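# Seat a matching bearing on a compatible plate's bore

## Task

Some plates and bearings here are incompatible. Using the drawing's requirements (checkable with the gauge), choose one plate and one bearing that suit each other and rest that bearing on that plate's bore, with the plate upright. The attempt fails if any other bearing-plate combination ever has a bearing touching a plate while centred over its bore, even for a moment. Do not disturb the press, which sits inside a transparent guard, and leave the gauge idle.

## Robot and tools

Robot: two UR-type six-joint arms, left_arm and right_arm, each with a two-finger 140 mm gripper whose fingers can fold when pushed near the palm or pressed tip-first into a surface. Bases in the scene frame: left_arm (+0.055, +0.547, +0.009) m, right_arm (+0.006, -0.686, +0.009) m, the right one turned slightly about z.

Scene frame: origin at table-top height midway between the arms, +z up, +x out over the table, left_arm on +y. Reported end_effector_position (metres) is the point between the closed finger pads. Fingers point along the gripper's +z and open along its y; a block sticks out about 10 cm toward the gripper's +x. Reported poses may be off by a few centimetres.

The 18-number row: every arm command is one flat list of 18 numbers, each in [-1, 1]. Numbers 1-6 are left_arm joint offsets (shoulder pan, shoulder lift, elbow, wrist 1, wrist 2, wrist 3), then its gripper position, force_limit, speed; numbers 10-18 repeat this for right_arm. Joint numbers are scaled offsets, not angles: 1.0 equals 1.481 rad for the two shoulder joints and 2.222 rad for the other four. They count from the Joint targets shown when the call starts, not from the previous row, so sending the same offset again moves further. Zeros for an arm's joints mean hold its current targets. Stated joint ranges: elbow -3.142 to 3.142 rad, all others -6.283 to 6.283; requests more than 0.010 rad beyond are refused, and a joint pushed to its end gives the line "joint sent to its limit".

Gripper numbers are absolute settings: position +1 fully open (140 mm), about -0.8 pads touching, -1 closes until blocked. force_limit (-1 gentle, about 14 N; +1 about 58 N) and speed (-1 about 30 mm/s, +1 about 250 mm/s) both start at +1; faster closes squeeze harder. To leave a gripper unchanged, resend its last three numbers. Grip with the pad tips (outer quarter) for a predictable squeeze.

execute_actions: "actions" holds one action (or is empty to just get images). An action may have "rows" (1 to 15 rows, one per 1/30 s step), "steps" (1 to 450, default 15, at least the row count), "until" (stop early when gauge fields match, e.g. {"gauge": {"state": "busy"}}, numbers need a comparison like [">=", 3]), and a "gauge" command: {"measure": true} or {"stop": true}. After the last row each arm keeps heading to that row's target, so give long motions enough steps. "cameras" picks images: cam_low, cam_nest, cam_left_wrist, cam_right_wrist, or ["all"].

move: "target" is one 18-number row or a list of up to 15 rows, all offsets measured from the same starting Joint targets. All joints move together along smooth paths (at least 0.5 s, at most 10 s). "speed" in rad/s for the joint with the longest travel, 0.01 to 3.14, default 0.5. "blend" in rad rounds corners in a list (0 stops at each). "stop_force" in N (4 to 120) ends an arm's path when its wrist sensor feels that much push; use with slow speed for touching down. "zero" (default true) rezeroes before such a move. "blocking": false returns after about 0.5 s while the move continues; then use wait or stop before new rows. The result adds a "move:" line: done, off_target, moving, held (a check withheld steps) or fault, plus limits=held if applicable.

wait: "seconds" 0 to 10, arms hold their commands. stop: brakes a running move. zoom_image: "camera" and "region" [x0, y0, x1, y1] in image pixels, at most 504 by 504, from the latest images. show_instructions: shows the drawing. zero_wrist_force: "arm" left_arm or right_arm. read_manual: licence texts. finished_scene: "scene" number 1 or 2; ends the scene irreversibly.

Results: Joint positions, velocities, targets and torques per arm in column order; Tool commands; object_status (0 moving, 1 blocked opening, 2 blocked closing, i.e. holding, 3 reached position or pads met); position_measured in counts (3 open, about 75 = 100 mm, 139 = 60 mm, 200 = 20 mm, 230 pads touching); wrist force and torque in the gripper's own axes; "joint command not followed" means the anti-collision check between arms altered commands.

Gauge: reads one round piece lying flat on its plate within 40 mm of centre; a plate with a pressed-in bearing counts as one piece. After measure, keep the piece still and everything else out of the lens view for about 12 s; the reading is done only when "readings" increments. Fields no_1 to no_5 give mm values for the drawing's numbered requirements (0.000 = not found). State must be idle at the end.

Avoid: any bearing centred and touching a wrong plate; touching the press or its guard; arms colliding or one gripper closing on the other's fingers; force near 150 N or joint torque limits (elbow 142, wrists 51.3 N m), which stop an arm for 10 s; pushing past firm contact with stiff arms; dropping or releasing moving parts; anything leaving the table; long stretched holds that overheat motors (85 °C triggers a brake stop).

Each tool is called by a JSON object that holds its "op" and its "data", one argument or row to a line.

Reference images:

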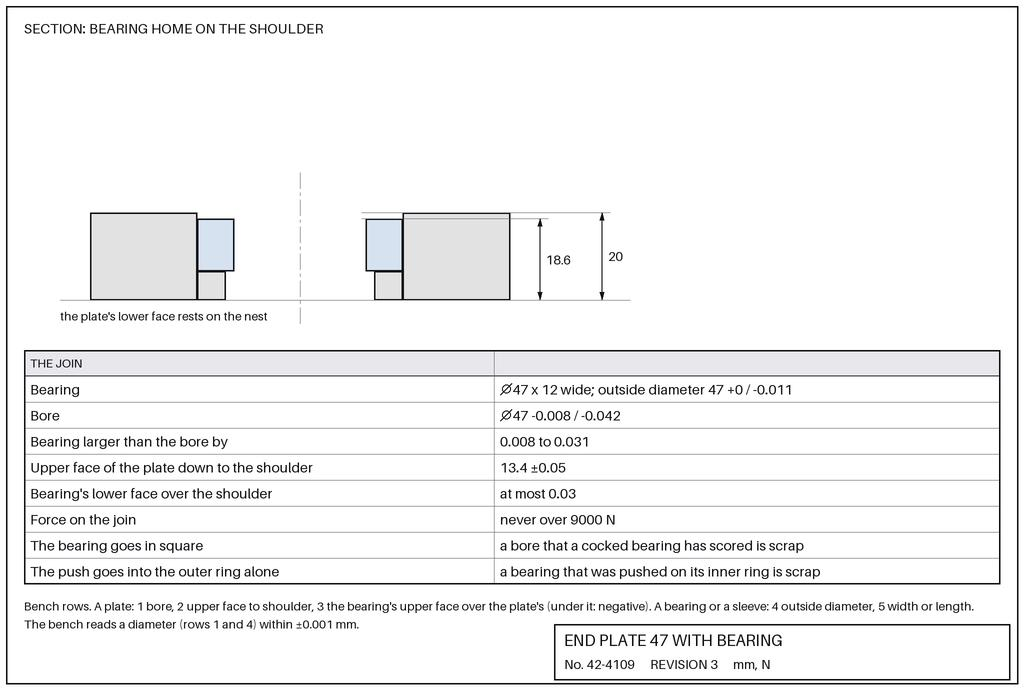

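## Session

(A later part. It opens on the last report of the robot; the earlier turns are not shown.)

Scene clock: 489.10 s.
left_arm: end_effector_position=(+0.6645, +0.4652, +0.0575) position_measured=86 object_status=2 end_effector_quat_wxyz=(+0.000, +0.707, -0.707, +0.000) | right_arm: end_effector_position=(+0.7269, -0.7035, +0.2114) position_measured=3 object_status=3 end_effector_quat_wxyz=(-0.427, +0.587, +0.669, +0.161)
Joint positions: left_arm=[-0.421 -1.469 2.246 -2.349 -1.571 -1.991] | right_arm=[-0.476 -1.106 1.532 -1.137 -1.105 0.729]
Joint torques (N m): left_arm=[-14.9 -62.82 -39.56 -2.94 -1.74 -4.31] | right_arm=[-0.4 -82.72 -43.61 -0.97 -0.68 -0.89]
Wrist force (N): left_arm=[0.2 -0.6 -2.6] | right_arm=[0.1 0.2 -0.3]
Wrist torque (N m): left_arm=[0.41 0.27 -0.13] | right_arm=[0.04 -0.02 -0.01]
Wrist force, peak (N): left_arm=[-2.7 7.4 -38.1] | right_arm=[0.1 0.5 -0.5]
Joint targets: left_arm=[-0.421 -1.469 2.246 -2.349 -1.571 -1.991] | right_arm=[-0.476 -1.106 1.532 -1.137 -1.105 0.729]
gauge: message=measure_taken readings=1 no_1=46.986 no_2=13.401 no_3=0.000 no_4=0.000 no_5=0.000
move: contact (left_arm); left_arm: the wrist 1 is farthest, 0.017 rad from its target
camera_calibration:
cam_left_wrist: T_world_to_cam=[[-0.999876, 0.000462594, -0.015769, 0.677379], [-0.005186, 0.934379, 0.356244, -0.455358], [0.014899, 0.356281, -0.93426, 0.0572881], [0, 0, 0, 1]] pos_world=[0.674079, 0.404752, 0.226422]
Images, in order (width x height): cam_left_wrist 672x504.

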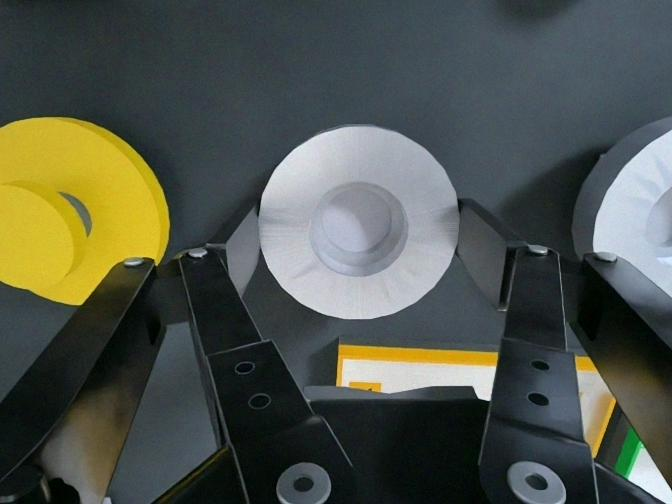

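{"op": "move", "data": {
  "target": [
    [0,0,0,0,0,0,0.65,0,-1,0,0,0,0,0,0,1,1,1],
    [0.0048,-0.0837,-0.0343,0.0906,0,0.0032,0.65,0,-1,0,0,0,0,0,0,1,1,1],
    [-0.1444,-0.0041,-0.0414,0.0446,0,-0.8032,0.17,0,-1,0,0,0,0,0,0,1,1,1],
    [-0.1444,0.0340,-0.0260,0.0039,0,-0.8032,0.17,0,-1,0,0,0,0,0,0,1,1,1]
  ],
  "speed": [0.1,0.2,0.9,0.1],
  "blend": [0,0.03,0,0],
  "cameras": ["cam_left_wrist","cam_low"]
}}

{"op": "zoom_image", "data": {
  "camera": "cam_low",
  "region": [380, 200, 560, 340]
}}

Scene clock: 546.30 s.
left_arm: end_effector_position=(+0.6600, +0.3180, +0.0566) position_measured=108 object_status=3 end_effector_quat_wxyz=(+0.000, +1.000, +0.000, +0.000) | right_arm: end_effector_position=(+0.7269, -0.7035, +0.2114) position_measured=3 object_status=3 end_effector_quat_wxyz=(-0.427, +0.587, +0.669, +0.161)
Joint positions: left_arm=[-0.634 -1.418 2.189 -2.34 -1.571 -3.776] | right_arm=[-0.476 -1.106 1.532 -1.137 -1.105 0.729]
Joint torques (N m): left_arm=[-17.91 -43.61 -30.02 -8.43 -1.31 -4.29] | right_arm=[-2.29 -83.17 -43.1 -1.22 -1.01 -0.98]
Wrist force (N): left_arm=[0.1 -0.1 0.3] | right_arm=[0.1 0.3 -0.4]
Wrist torque (N m): left_arm=[0.21 0.22 -0.05] | right_arm=[0.05 -0.01 -0.01]
Wrist force, peak (N): left_arm=[-0.1 0.4 2.9] | right_arm=[-0.2 0.6 -0.7]
Joint targets: left_arm=[-0.634 -1.418 2.189 -2.340 -1.571 -3.776] | right_arm=[-0.476 -1.106 1.532 -1.137 -1.105 0.729]
gauge: message=measure_taken readings=1 no_1=46.986 no_2=13.401 no_3=0.000 no_4=0.000 no_5=0.000
move: done
camera_calibration:
cam_left_wrist: T_world_to_cam=[[-0.000484012, -0.999871, -0.0160847, 0.331513], [-0.934187, -0.00528665, 0.356744, 0.594439], [-0.356783, 0.0151988, -0.934064, 0.462658], [0, 0, 0, 1]] pos_world=[0.720546, 0.32758, 0.225422]
Images, in order (width x height): cam_low 672x504, cam_left_wrist 672x504.

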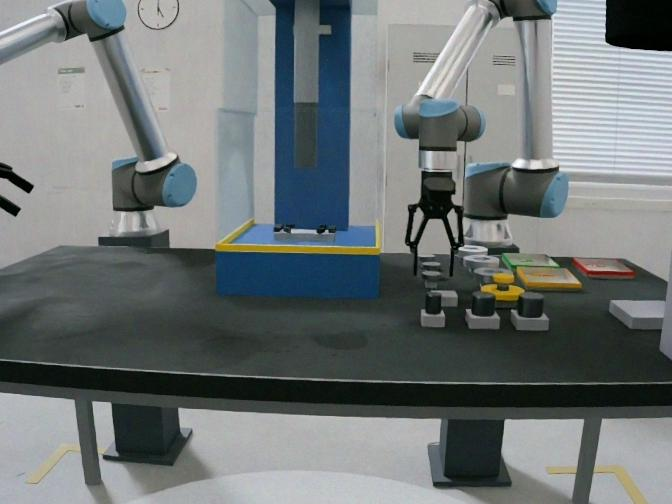

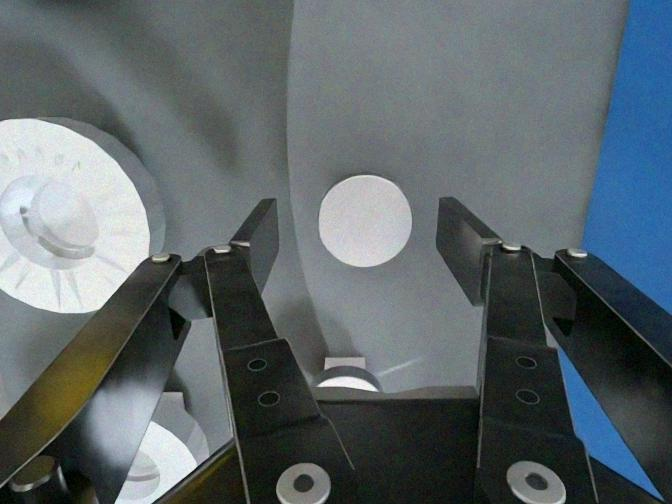

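Scaled by 2.800 from the camera's 672x504 image, which has a finer 960x720 frame.

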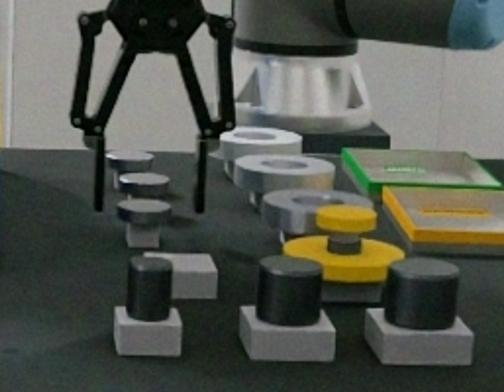

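{"op": "move", "data": {
  "target": [
    [0,0,0,0,0,0,-1,-0.1,-1,0,0,0,0,0,0,1,1,1],
    [0.0041,-0.0741,-0.0378,0.0872,0,0,-1,-0.1,-1,0,0,0,0,0,0,1,1,1],
    [0.4529,0.1845,-0.2324,0.1094,0,1.0,-1,-0.1,-1,0,0,0,0,0,0,1,1,1],
    [0.4529,0.2110,-0.2179,0.0772,0,1.0,-1,-0.1,-1,0,0,0,0,0,0,1,1,1]
  ],
  "speed": [0.1,0.2,1.0,0.1],
  "blend": [0,0.04,0.01,0],
  "cameras": ["cam_left_wrist"]
}}

{"op": "move", "data": {
  "target": [0,0.0162,0.0069,-0.0177,0,0,-1,-0.1,-1,0,0,0,0,0,0,1,1,1],
  "speed": 0.02,
  "stop_force": 10,
  "cameras": ["cam_left_wrist"]
}}

Scene clock: 577.50 s.
left_arm: end_effector_position=(+0.9147, +0.7525, +0.0745) position_measured=161 object_status=2 end_effector_quat_wxyz=(+0.000, +0.714, -0.700, +0.000) | right_arm: end_effector_position=(+0.7269, -0.7035, +0.2114) position_measured=3 object_status=3 end_effector_quat_wxyz=(-0.427, +0.587, +0.669, +0.161)
Joint positions: left_arm=[0.036 -1.106 1.704 -2.169 -1.571 -1.554] | right_arm=[-0.476 -1.106 1.532 -1.137 -1.105 0.729]
Joint torques (N m): left_arm=[19.36 -77.61 -34.9 -8.49 -1.59 3.7] | right_arm=[-0.78 -83.32 -42.91 -0.87 -0.76 -1.16]
Wrist force (N): left_arm=[-0.1 0.2 2.4] | right_arm=[0.1 0.2 -0.2]
Wrist torque (N m): left_arm=[0.18 0.38 -0.20] | right_arm=[0.05 -0.02 -0.01]
Wrist force, peak (N): left_arm=[-3.3 -3.2 -14.3] | right_arm=[0.2 0.2 -0.9]
Joint targets: left_arm=[0.036 -1.106 1.704 -2.169 -1.571 -1.554] | right_arm=[-0.476 -1.106 1.532 -1.137 -1.105 0.729]
gauge: message=measure_taken readings=1 no_1=46.986 no_2=13.401 no_3=0.000 no_4=0.000 no_5=0.000
move: done
camera_calibration:
cam_left_wrist: T_world_to_cam=[[-0.999707, -0.0193277, -0.0146033, 0.942355], [-0.0232642, 0.934054, 0.356375, -0.711838], [0.00675236, 0.35661, -0.934229, -0.0257134], [0, 0, 0, 1]] pos_world=[0.925692, 0.692278, 0.24342]
Images, in order (width x height): cam_left_wrist 672x504.

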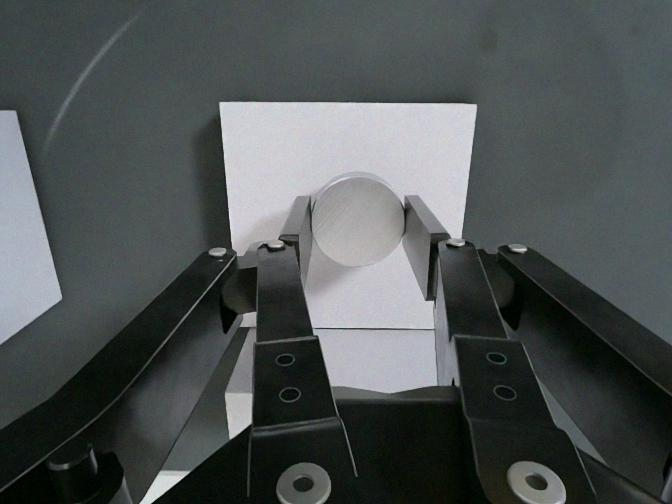

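Scene clock: 579.93 s.
left_arm: end_effector_position=(+0.9148, +0.7525, +0.0598) position_measured=161 object_status=2 end_effector_quat_wxyz=(+0.000, +0.714, -0.700, +0.000) | right_arm: end_effector_position=(+0.7269, -0.7035, +0.2114) position_measured=3 object_status=3 end_effector_quat_wxyz=(-0.427, +0.587, +0.669, +0.161)
Joint positions: left_arm=[0.036 -1.092 1.713 -2.192 -1.571 -1.554] | right_arm=[-0.476 -1.106 1.532 -1.137 -1.105 0.729]
Joint torques (N m): left_arm=[14.31 -104.99 -47.36 -2.95 -1.45 3.58] | right_arm=[-0.11 -81.7 -43.59 -1.16 -0.85 -1.33]
Wrist force (N): left_arm=[-0.1 -0.2 2.6] | right_arm=[-0.1 0.2 -0.3]
Wrist torque (N m): left_arm=[0.10 0.37 -0.21] | right_arm=[0.04 0.02 -0.01]
Wrist force, peak (N): left_arm=[1.0 9.6 -16.0] | right_arm=[-0.2 0.4 -0.6]
Joint targets: left_arm=[0.036 -1.092 1.713 -2.192 -1.571 -1.554] | right_arm=[-0.476 -1.106 1.532 -1.137 -1.105 0.729]
gauge: message=measure_taken readings=1 no_1=46.986 no_2=13.401 no_3=0.000 no_4=0.000 no_5=0.000
move: contact (left_arm); left_arm: the wrist 1 is farthest, 0.017 rad from its target
camera_calibration:
cam_left_wrist: T_world_to_cam=[[-0.999707, -0.0193277, -0.0146033, 0.942241], [-0.0232642, 0.934054, 0.356375, -0.706597], [0.00675236, 0.35661, -0.934229, -0.0394473], [0, 0, 0, 1]] pos_world=[0.925792, 0.692278, 0.22872]
Images, in order (width x height): cam_left_wrist 672x504.

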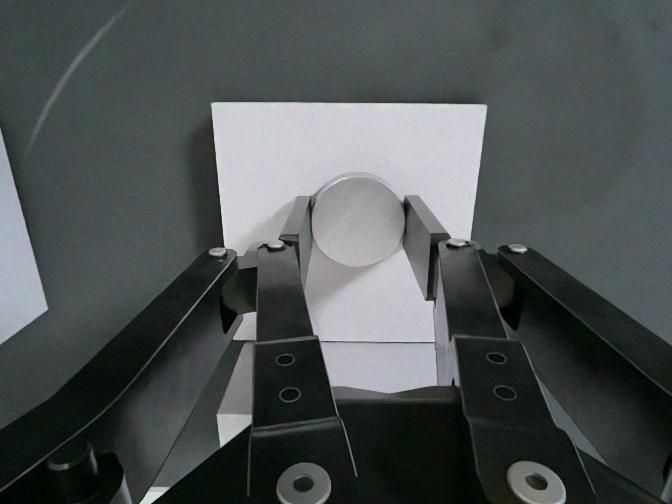

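{"op": "move", "data": {
  "target": [
    [0,0.00031,0.00015,-0.00036,0,0,-1,-0.1,-1,0,0,0,0,0,0,1,1,1],
    [0,0.00031,0.00015,-0.00036,0,0,0.17,-0.1,-1,0,0,0,0,0,0,1,1,1],
    [0,-0.0361,-0.0182,0.0423,0,0,0.17,-0.1,-1,0,0,0,0,0,0,1,1,1],
    [-0.2363,-0.2026,0.09,0.045,0,0,0.17,-0.1,-1,0,0,0,0,0,0,1,1,1]
  ],
  "speed": [0.01,0.1,0.08,0.6],
  "blend": [0,0,0.02,0],
  "cameras": ["cam_left_wrist"]
}}

{"op": "execute_actions", "data": {
  "actions": [
    {"gauge":{"measure":true},"steps":420,"until":{"gauge":{"readings":[">=",2]}}}
  ]
}}

Scene clock: 607.70 s.
left_arm: end_effector_position=(+0.7978, +0.4893, +0.1671) position_measured=108 object_status=3 end_effector_quat_wxyz=(+0.000, -0.581, +0.814, +0.000) | right_arm: end_effector_position=(+0.7269, -0.7035, +0.2114) position_measured=3 object_status=3 end_effector_quat_wxyz=(-0.427, +0.587, +0.669, +0.161)
Joint positions: left_arm=[-0.313 -1.392 1.913 -2.092 -1.571 -1.554] | right_arm=[-0.476 -1.106 1.532 -1.137 -1.105 0.729]
Joint torques (N m): left_arm=[-19.44 -79.7 -36.17 -2.75 -1.56 2.58] | right_arm=[0.12 -82.04 -43.02 -0.9 -0.79 -1.01]
Wrist force (N): left_arm=[-0.1 0.1 0.7] | right_arm=[0.0 0.4 -0.3]
Wrist torque (N m): left_arm=[0.23 0.30 -0.18] | right_arm=[0.08 0.00 -0.01]
Wrist force, peak (N): left_arm=[0.3 4.2 -8.3] | right_arm=[0.2 0.4 -0.8]
Joint targets: left_arm=[-0.314 -1.392 1.913 -2.092 -1.571 -1.554] | right_arm=[-0.476 -1.106 1.532 -1.137 -1.105 0.729]
gauge: message=measure_taken readings=1 no_1=46.986 no_2=13.401 no_3=0.000 no_4=0.000 no_5=0.000
move: done
camera_calibration:
cam_left_wrist: T_world_to_cam=[[-0.945766, 0.324517, -0.0146888, 0.610577], [0.298287, 0.885452, 0.356369, -0.734415], [0.128654, 0.332661, -0.93423, 0.0699279], [0, 0, 0, 1]] pos_world=[0.787532, 0.428885, 0.33602]
Images, in order (width x height): cam_left_wrist 672x504.

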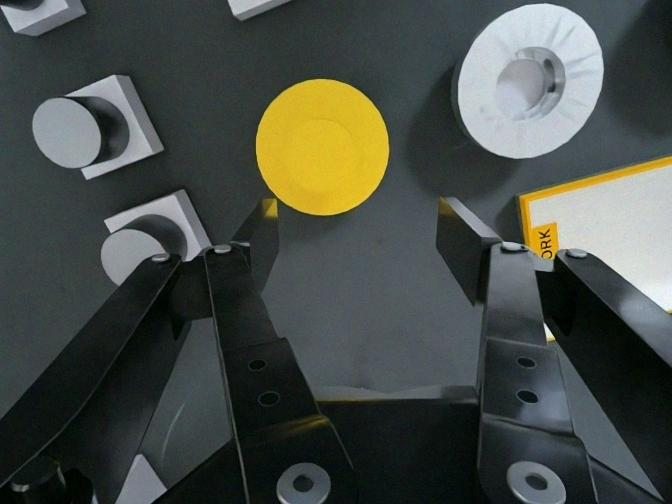

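Scene clock: 619.90 s.
left_arm: end_effector_position=(+0.7978, +0.4892, +0.1671) position_measured=108 object_status=3 end_effector_quat_wxyz=(+0.000, -0.581, +0.814, +0.000) | right_arm: end_effector_position=(+0.7269, -0.7035, +0.2114) position_measured=3 object_status=3 end_effector_quat_wxyz=(-0.427, +0.587, +0.669, +0.161)
Joint positions: left_arm=[-0.314 -1.392 1.913 -2.092 -1.571 -1.554] | right_arm=[-0.476 -1.106 1.532 -1.137 -1.105 0.729]
Joint torques (N m): left_arm=[-17.89 -78.9 -36.27 -2.96 -1.52 2.12] | right_arm=[0.88 -82.9 -42.49 -0.96 -1.05 -0.97]
Wrist force (N): left_arm=[0.3 0.4 0.8] | right_arm=[-0.2 0.3 -0.3]
Wrist torque (N m): left_arm=[0.29 0.20 -0.18] | right_arm=[0.05 0.05 -0.01]
Wrist force, peak (N): left_arm=[0.1 0.6 0.9] | right_arm=[-0.1 0.2 -0.9]
Joint targets: left_arm=[-0.314 -1.392 1.913 -2.092 -1.571 -1.554] | right_arm=[-0.476 -1.106 1.532 -1.137 -1.105 0.729]
Tool commands: left_gripper/position=+0.17 left_gripper/force_limit=-0.1 left_gripper/speed=-1.0 right_gripper/position=+1.0 right_gripper/force_limit=+1.0 right_gripper/speed=+1.0
gauge: message=measure_taken readings=2 no_1=0.000 no_2=0.000 no_3=0.000 no_4=46.998 no_5=12.000

{"op": "move", "data": {
  "target": [
    [0.2363,0.1664,-0.1082,-0.0027,0,0,0.17,-0.1,-1,0,0,0,0,0,0,1,1,1],
    [0.2363,0.2029,-0.0899,-0.0454,0,0,-1,-0.1,-1,0,0,0,0,0,0,1,1,1],
    [0.2363,0.1664,-0.1082,-0.0027,0,0,-1,-0.1,-1,0,0,0,0,0,0,1,1,1]
  ],
  "speed": [0.6,0.08,0.1],
  "blend": [0.01,0,0]
}}

Scene clock: 671.60 s.
left_arm: end_effector_position=(+0.9145, +0.7525, +0.1191) position_measured=161 object_status=2 end_effector_quat_wxyz=(+0.000, +0.714, -0.700, +0.000) | right_arm: end_effector_position=(+0.7269, -0.7035, +0.2114) position_measured=3 object_status=3 end_effector_quat_wxyz=(-0.427, +0.587, +0.669, +0.161)
Joint positions: left_arm=[0.036 -1.145 1.673 -2.098 -1.571 -1.554] | right_arm=[-0.476 -1.106 1.532 -1.137 -1.105 0.729]
Joint torques (N m): left_arm=[19.08 -102.36 -49.92 -2.87 -1.14 0.66] | right_arm=[-1.47 -81.61 -43.39 -1 -1.02 -1.02]
Wrist force (N): left_arm=[-0.5 0.4 2.1] | right_arm=[0.1 0.3 -0.4]
Wrist torque (N m): left_arm=[0.19 0.46 -0.23] | right_arm=[0.06 -0.01 -0.02]
Wrist force, peak (N): left_arm=[0.5 3.3 -9.2] | right_arm=[0.2 0.3 -1.0]
Joint targets: left_arm=[0.036 -1.145 1.673 -2.098 -1.571 -1.554] | right_arm=[-0.476 -1.106 1.532 -1.137 -1.105 0.729]
gauge: message=measure_taken readings=2 no_1=0.000 no_2=0.000 no_3=0.000 no_4=46.998 no_5=12.000
move: done

{"op": "move", "data": {
  "target": [
    [-0.3036,-0.3021,0.2236,-0.0224,0,-0.1938,-1,-0.1,-1,0,0,0,0,0,0,1,1,1],
    [-0.3084,-0.2534,0.2443,-0.0756,0,-0.1970,-1,-0.1,-1,0,0,0,0,0,0,1,1,1]
  ],
  "speed": [0.5,0.2],
  "blend": [0.04,0],
  "cameras": ["cam_left_wrist"]
}}

{"op": "zoom_image", "data": {
  "camera": "cam_left_wrist",
  "region": [240, 100, 480, 340]
}}

Scene clock: 684.00 s.
left_arm: end_effector_position=(+0.6643, +0.4654, +0.0950) position_measured=161 object_status=2 end_effector_quat_wxyz=(+0.000, +0.707, -0.707, +0.000) | right_arm: end_effector_position=(+0.7269, -0.7035, +0.2114) position_measured=3 object_status=3 end_effector_quat_wxyz=(-0.427, +0.587, +0.669, +0.161)
Joint positions: left_arm=[-0.42 -1.521 2.216 -2.266 -1.571 -1.992] | right_arm=[-0.476 -1.106 1.532 -1.137 -1.105 0.729]
Joint torques (N m): left_arm=[-17.8 -36.82 -32.8 -8.29 -1.2 -4.28] | right_arm=[-1.25 -82.75 -43.44 -1.24 -1.09 -1.25]
Wrist force (N): left_arm=[-0.1 0.1 1.4] | right_arm=[-0.2 0.3 -0.7]
Wrist torque (N m): left_arm=[0.15 0.26 -0.12] | right_arm=[0.05 0.05 -0.01]
Wrist force, peak (N): left_arm=[-4.9 -1.7 3.3] | right_arm=[0.1 0.3 -1.0]
Joint targets: left_arm=[-0.420 -1.521 2.216 -2.266 -1.571 -1.992] | right_arm=[-0.476 -1.106 1.532 -1.137 -1.105 0.729]
gauge: message=measure_taken readings=2 no_1=0.000 no_2=0.000 no_3=0.000 no_4=46.998 no_5=12.000
move: done
camera_calibration:
cam_left_wrist: T_world_to_cam=[[-0.999884, -0.00015551, -0.0152562, 0.677989], [-0.00558399, 0.934298, 0.35645, -0.468565], [0.0141984, 0.356493, -0.93419, 0.0926552], [0, 0, 0, 1]] pos_world=[0.673978, 0.404854, 0.263921]
Images, in order (width x height): cam_left_wrist 672x504.

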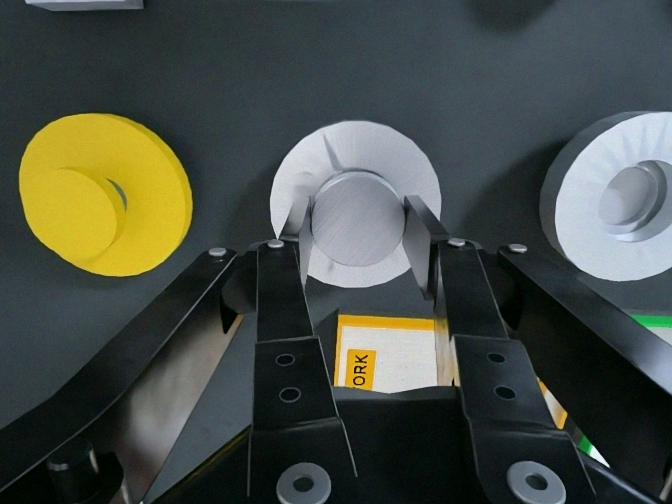

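Scaled by 2.100 from the camera's 672x504 image, which has a finer 960x720 frame.

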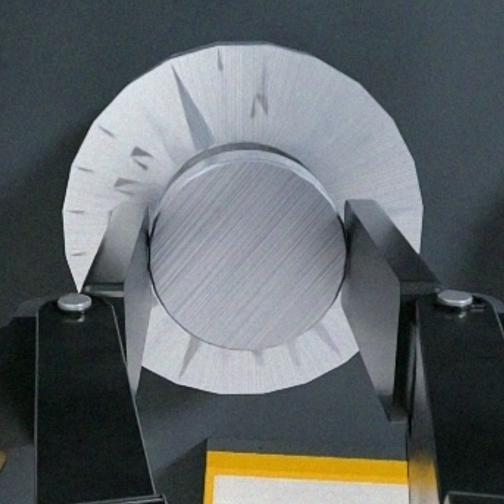

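{"op": "move", "data": {
  "target": [0,0.0231,0.0095,-0.0248,0,0,-1,-0.1,-1,0,0,0,0,0,0,1,1,1],
  "speed": 0.01,
  "stop_force": 7,
  "cameras": ["cam_left_wrist"]
}}

{"op": "zoom_image", "data": {
  "camera": "cam_left_wrist",
  "region": [240, 100, 480, 340]
}}

Scene clock: 707.10 s.
left_arm: end_effector_position=(+0.6644, +0.4654, +0.0753) position_measured=161 object_status=2 end_effector_quat_wxyz=(+0.000, +0.707, -0.707, +0.000) | right_arm: end_effector_position=(+0.7269, -0.7035, +0.2114) position_measured=3 object_status=3 end_effector_quat_wxyz=(-0.427, +0.587, +0.669, +0.161)
Joint positions: left_arm=[-0.42 -1.494 2.232 -2.309 -1.571 -1.992] | right_arm=[-0.476 -1.106 1.532 -1.137 -1.105 0.729]
Joint torques (N m): left_arm=[-16.73 -61.99 -41.31 -2.32 -1.34 -3.45] | right_arm=[0.46 -82.64 -42.03 -1.03 -1.16 -1.25]
Wrist force (N): left_arm=[0.1 -0.8 -2.7] | right_arm=[0.1 0.0 -0.6]
Wrist torque (N m): left_arm=[0.24 0.28 -0.12] | right_arm=[0.00 -0.02 -0.01]
Wrist force, peak (N): left_arm=[-2.3 0.9 -8.1] | right_arm=[0.2 0.2 -1.0]
Joint targets: left_arm=[-0.420 -1.494 2.232 -2.309 -1.571 -1.992] | right_arm=[-0.476 -1.106 1.532 -1.137 -1.105 0.729]
gauge: message=measure_taken readings=2 no_1=0.000 no_2=0.000 no_3=0.000 no_4=46.998 no_5=12.000
move: contact (left_arm); left_arm: the wrist 1 is farthest, 0.013 rad from its target
camera_calibration:
cam_left_wrist: T_world_to_cam=[[-0.999885, -0.000190136, -0.0151624, 0.67778], [-0.00558291, 0.934298, 0.35645, -0.461543], [0.0140984, 0.356494, -0.934191, 0.0743177], [0, 0, 0, 1]] pos_world=[0.674078, 0.404854, 0.244221]
Images, in order (width x height): cam_left_wrist 672x504.

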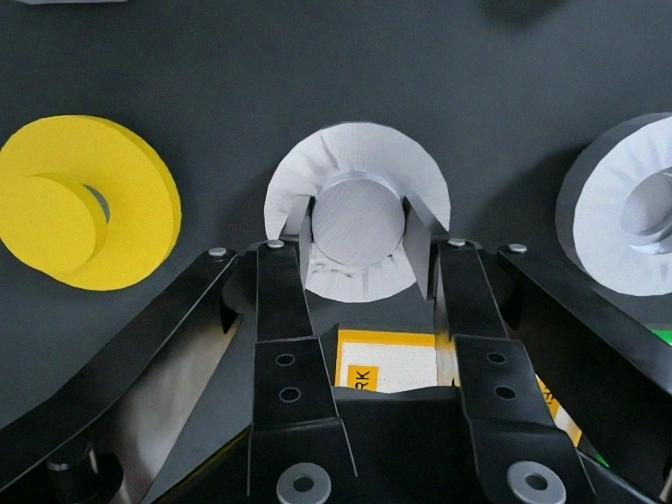

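Scaled by 2.100 from the camera's 672x504 image, which has a finer 960x720 frame.

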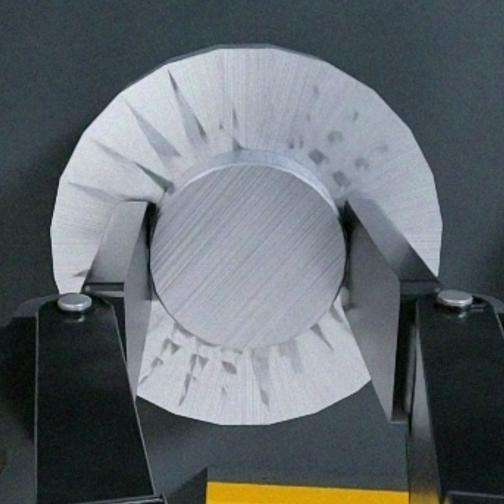

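{"op": "move", "data": {
  "target": [
    [0,-0.00188,-0.00074,0.00199,0,0,-1,-0.1,-1,0,0,0,0,0,0,1,1,1],
    [0.00167,-0.00211,-0.00057,0.00197,0,0.00113,-1,-0.1,-1,0,0,0,0,0,0,1,1,1]
  ],
  "speed": 0.02
}}

{"op": "move", "data": {
  "target": [0,0.00284,0.00113,-0.00297,0,0,-1,-0.1,-1,0,0,0,0,0,0,1,1,1],
  "speed": 0.01,
  "stop_force": 7,
  "cameras": ["cam_left_wrist"]
}}

{"op": "zoom_image", "data": {
  "camera": "cam_left_wrist",
  "region": [240, 100, 480, 340]
}}

Scene clock: 745.53 s.
left_arm: end_effector_position=(+0.6644, +0.4668, +0.0774) position_measured=161 object_status=2 end_effector_quat_wxyz=(+0.000, +0.707, -0.707, +0.000) | right_arm: end_effector_position=(+0.7269, -0.7035, +0.2114) position_measured=3 object_status=3 end_effector_quat_wxyz=(-0.427, +0.587, +0.669, +0.161)
Joint positions: left_arm=[-0.418 -1.497 2.231 -2.304 -1.571 -1.99] | right_arm=[-0.476 -1.106 1.532 -1.137 -1.105 0.729]
Joint torques (N m): left_arm=[19.1 -63.4 -31.34 -2.94 -2.07 3.55] | right_arm=[-1.29 -82.34 -42.34 -1.03 -1.23 -0.86]
Wrist force (N): left_arm=[-0.1 0.3 1.5] | right_arm=[-0.1 0.1 -0.5]
Wrist torque (N m): left_arm=[0.26 0.26 -0.27] | right_arm=[0.01 0.03 -0.01]
Wrist force, peak (N): left_arm=[0.4 -1.0 -2.8] | right_arm=[0.0 0.3 -1.0]
Joint targets: left_arm=[-0.418 -1.497 2.231 -2.304 -1.571 -1.989] | right_arm=[-0.476 -1.106 1.532 -1.137 -1.105 0.729]
gauge: message=measure_taken readings=2 no_1=0.000 no_2=0.000 no_3=0.000 no_4=46.998 no_5=12.000
move: done

Scene clock: 746.93 s.
left_arm: end_effector_position=(+0.6643, +0.4670, +0.0743) position_measured=161 object_status=2 end_effector_quat_wxyz=(+0.000, +0.707, -0.707, +0.000) | right_arm: end_effector_position=(+0.7269, -0.7035, +0.2114) position_measured=3 object_status=3 end_effector_quat_wxyz=(-0.427, +0.587, +0.669, +0.161)
Joint positions: left_arm=[-0.418 -1.493 2.233 -2.311 -1.571 -1.989] | right_arm=[-0.476 -1.106 1.532 -1.137 -1.105 0.729]
Joint torques (N m): left_arm=[19.53 -37.37 -29.9 -8.02 -1.8 3.66] | right_arm=[-0.71 -83.21 -41.33 -0.84 -1.49 -0.88]
Wrist force (N): left_arm=[0.2 -0.3 0.7] | right_arm=[-0.1 0.1 -0.5]
Wrist torque (N m): left_arm=[0.27 0.21 -0.26] | right_arm=[0.02 0.03 -0.01]
Wrist force, peak (N): left_arm=[0.0 0.4 1.5] | right_arm=[0.1 0.3 -0.9]
Joint targets: left_arm=[-0.418 -1.493 2.233 -2.311 -1.571 -1.989] | right_arm=[-0.476 -1.106 1.532 -1.137 -1.105 0.729]
gauge: message=measure_taken readings=2 no_1=0.000 no_2=0.000 no_3=0.000 no_4=46.998 no_5=12.000
move: done
camera_calibration:
cam_left_wrist: T_world_to_cam=[[-0.999887, -0.000131827, -0.0150335, 0.677711], [-0.0054838, 0.934264, 0.356539, -0.462757], [0.0139982, 0.356582, -0.934159, 0.0728369], [0, 0, 0, 1]] pos_world=[0.674078, 0.406454, 0.243221]
Images, in order (width x height): cam_left_wrist 672x504.

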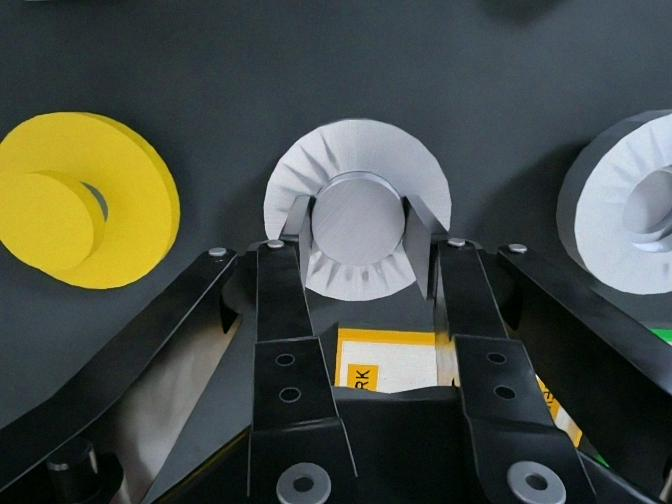

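Scaled by 2.100 from the camera's 672x504 image, which has a finer 960x720 frame.

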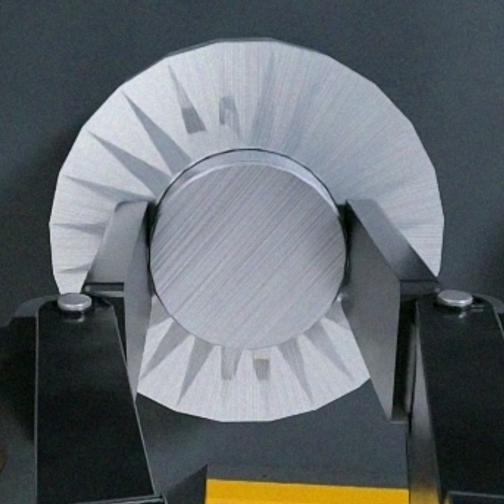

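{"op": "move", "data": {
  "target": [0,0.0019,0.00075,-0.00198,0,0,-1,-0.1,-1,0,0,0,0,0,0,1,1,1],
  "speed": 0.01,
  "stop_force": 6,
  "cameras": ["cam_left_wrist"]
}}

{"op": "zoom_image", "data": {
  "camera": "cam_left_wrist",
  "region": [240, 100, 480, 340]
}}

Scene clock: 756.83 s.
left_arm: end_effector_position=(+0.6643, +0.4670, +0.0739) position_measured=161 object_status=2 end_effector_quat_wxyz=(+0.000, +0.707, -0.707, +0.000) | right_arm: end_effector_position=(+0.7269, -0.7035, +0.2114) position_measured=3 object_status=3 end_effector_quat_wxyz=(-0.427, +0.587, +0.669, +0.161)
Joint positions: left_arm=[-0.418 -1.492 2.234 -2.312 -1.571 -1.989] | right_arm=[-0.476 -1.106 1.532 -1.137 -1.105 0.729]
Joint torques (N m): left_arm=[16.67 -63.06 -43.49 -3.13 -2.07 3.7] | right_arm=[0.12 -84.05 -42.54 -0.91 -1.15 -1.26]
Wrist force (N): left_arm=[0.5 -0.4 0.6] | right_arm=[-0.1 0.2 -0.4]
Wrist torque (N m): left_arm=[0.26 0.23 -0.26] | right_arm=[0.03 0.03 -0.02]
Wrist force, peak (N): left_arm=[-1.9 1.5 -8.3] | right_arm=[-0.2 0.4 -1.0]
Joint targets: left_arm=[-0.418 -1.492 2.234 -2.312 -1.571 -1.989] | right_arm=[-0.476 -1.106 1.532 -1.137 -1.105 0.729]
gauge: message=measure_taken readings=2 no_1=0.000 no_2=0.000 no_3=0.000 no_4=46.998 no_5=12.000
move: contact (left_arm)
camera_calibration:
cam_left_wrist: T_world_to_cam=[[-0.999887, -0.000131827, -0.0150335, 0.677705], [-0.0054838, 0.934264, 0.356539, -0.462614], [0.0139982, 0.356582, -0.934159, 0.0724632], [0, 0, 0, 1]] pos_world=[0.674078, 0.406454, 0.242821]
Images, in order (width x height): cam_left_wrist 672x504.

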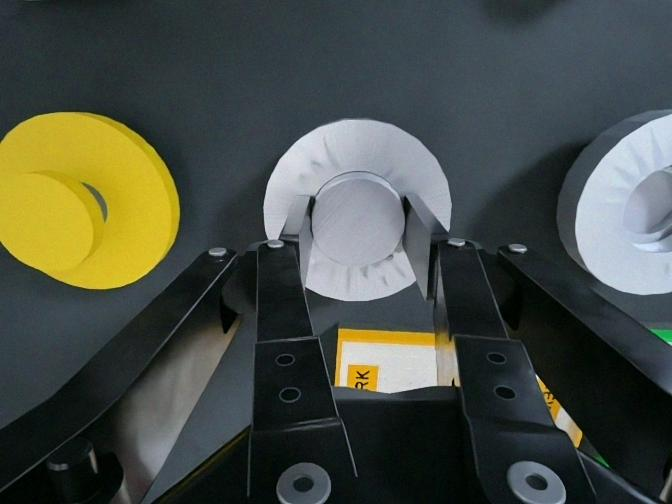

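Scaled by 2.100 from the camera's 672x504 image, which has a finer 960x720 frame.

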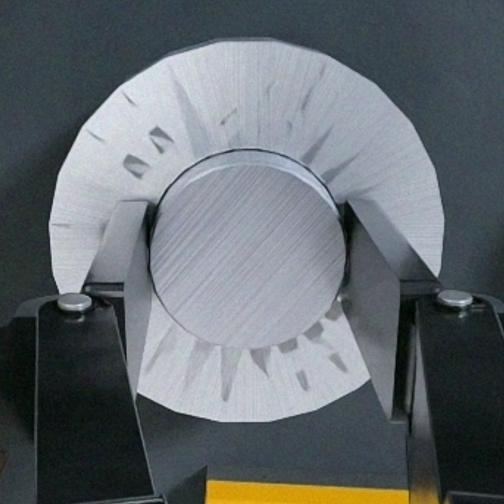

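{"op": "move", "data": {
  "target": [
    [0,0.0003,0.00012,-0.0003,0,0,-1,-0.1,-1,0,0,0,0,0,0,1,1,1],
    [0,0.0003,0.00012,-0.0003,0,0,0.2,-0.1,-1,0,0,0,0,0,0,1,1,1],
    [0,-0.0837,-0.0343,0.0906,0,0,0.2,-0.1,-1,0,0,0,0,0,0,1,1,1]
  ],
  "speed": [0.01,0.1,0.1],
  "cameras": ["cam_left_wrist","cam_low"]
}}

{"op": "zoom_image", "data": {
  "camera": "cam_left_wrist",
  "region": [260, 60, 460, 260]
}}

Scene clock: 771.07 s.
left_arm: end_effector_position=(+0.6571, +0.4702, +0.1665) position_measured=104 object_status=3 end_effector_quat_wxyz=(+0.000, +0.707, -0.707, -0.001) | right_arm: end_effector_position=(+0.7269, -0.7035, +0.2114) position_measured=3 object_status=3 end_effector_quat_wxyz=(-0.427, +0.587, +0.669, +0.161)
Joint positions: left_arm=[-0.418 -1.616 2.158 -2.111 -1.571 -1.989] | right_arm=[-0.476 -1.106 1.532 -1.137 -1.105 0.729]
Joint torques (N m): left_arm=[15.09 -59.19 -49.24 -3.05 -2.3 3.53] | right_arm=[-0.7 -83.56 -42.66 -0.87 -0.95 -1.04]
Wrist force (N): left_arm=[-0.2 0.3 0.1] | right_arm=[0.1 0.0 -0.7]
Wrist torque (N m): left_arm=[0.25 0.21 -0.24] | right_arm=[0.00 -0.02 -0.02]
Wrist force, peak (N): left_arm=[-1.9 3.6 -17.4] | right_arm=[0.2 0.2 -0.9]
Joint targets: left_arm=[-0.418 -1.616 2.158 -2.110 -1.571 -1.989] | right_arm=[-0.476 -1.106 1.532 -1.137 -1.105 0.729]
gauge: message=measure_taken readings=2 no_1=0.000 no_2=0.000 no_3=0.000 no_4=46.998 no_5=12.000
move: done
camera_calibration:
cam_left_wrist: T_world_to_cam=[[-0.999901, -0.000163747, -0.014085, 0.671698], [-0.00518084, 0.934117, 0.35693, -0.498896], [0.0130986, 0.356968, -0.934025, 0.158226], [0, 0, 0, 1]] pos_world=[0.666974, 0.409656, 0.335319]
Images, in order (width x height): cam_low 672x504, cam_left_wrist 672x504.

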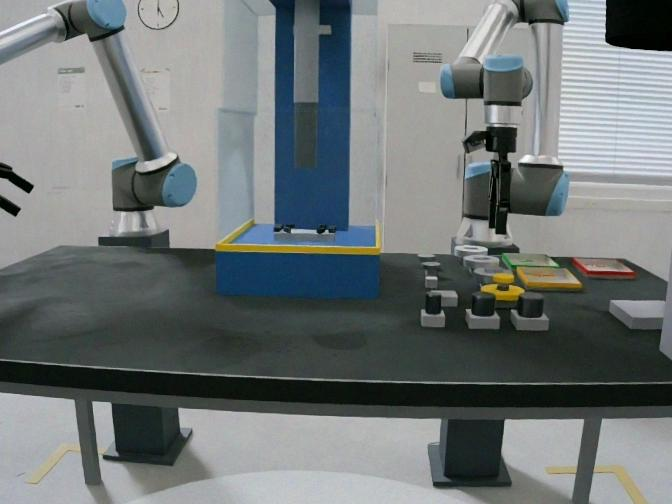

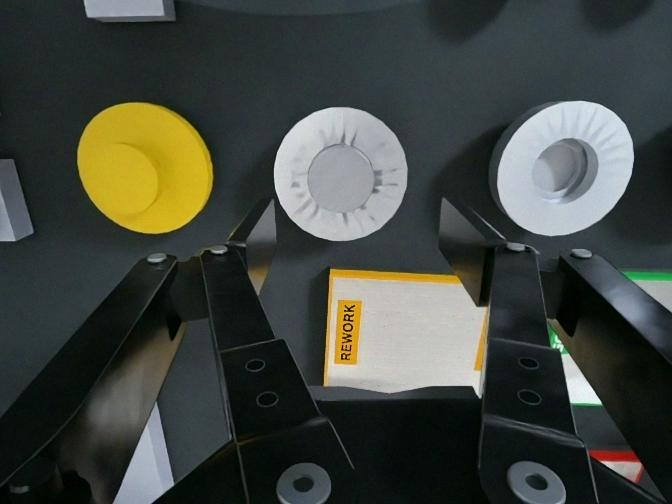

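Scaled by 2.520 from the camera's 672x504 image, which has a finer 960x720 frame.

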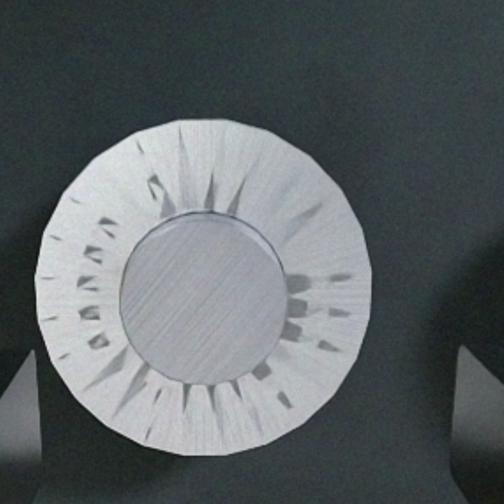

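{"op": "finished_scene", "data": {
  "scene": 1
}}

The scene is finished: the task was done.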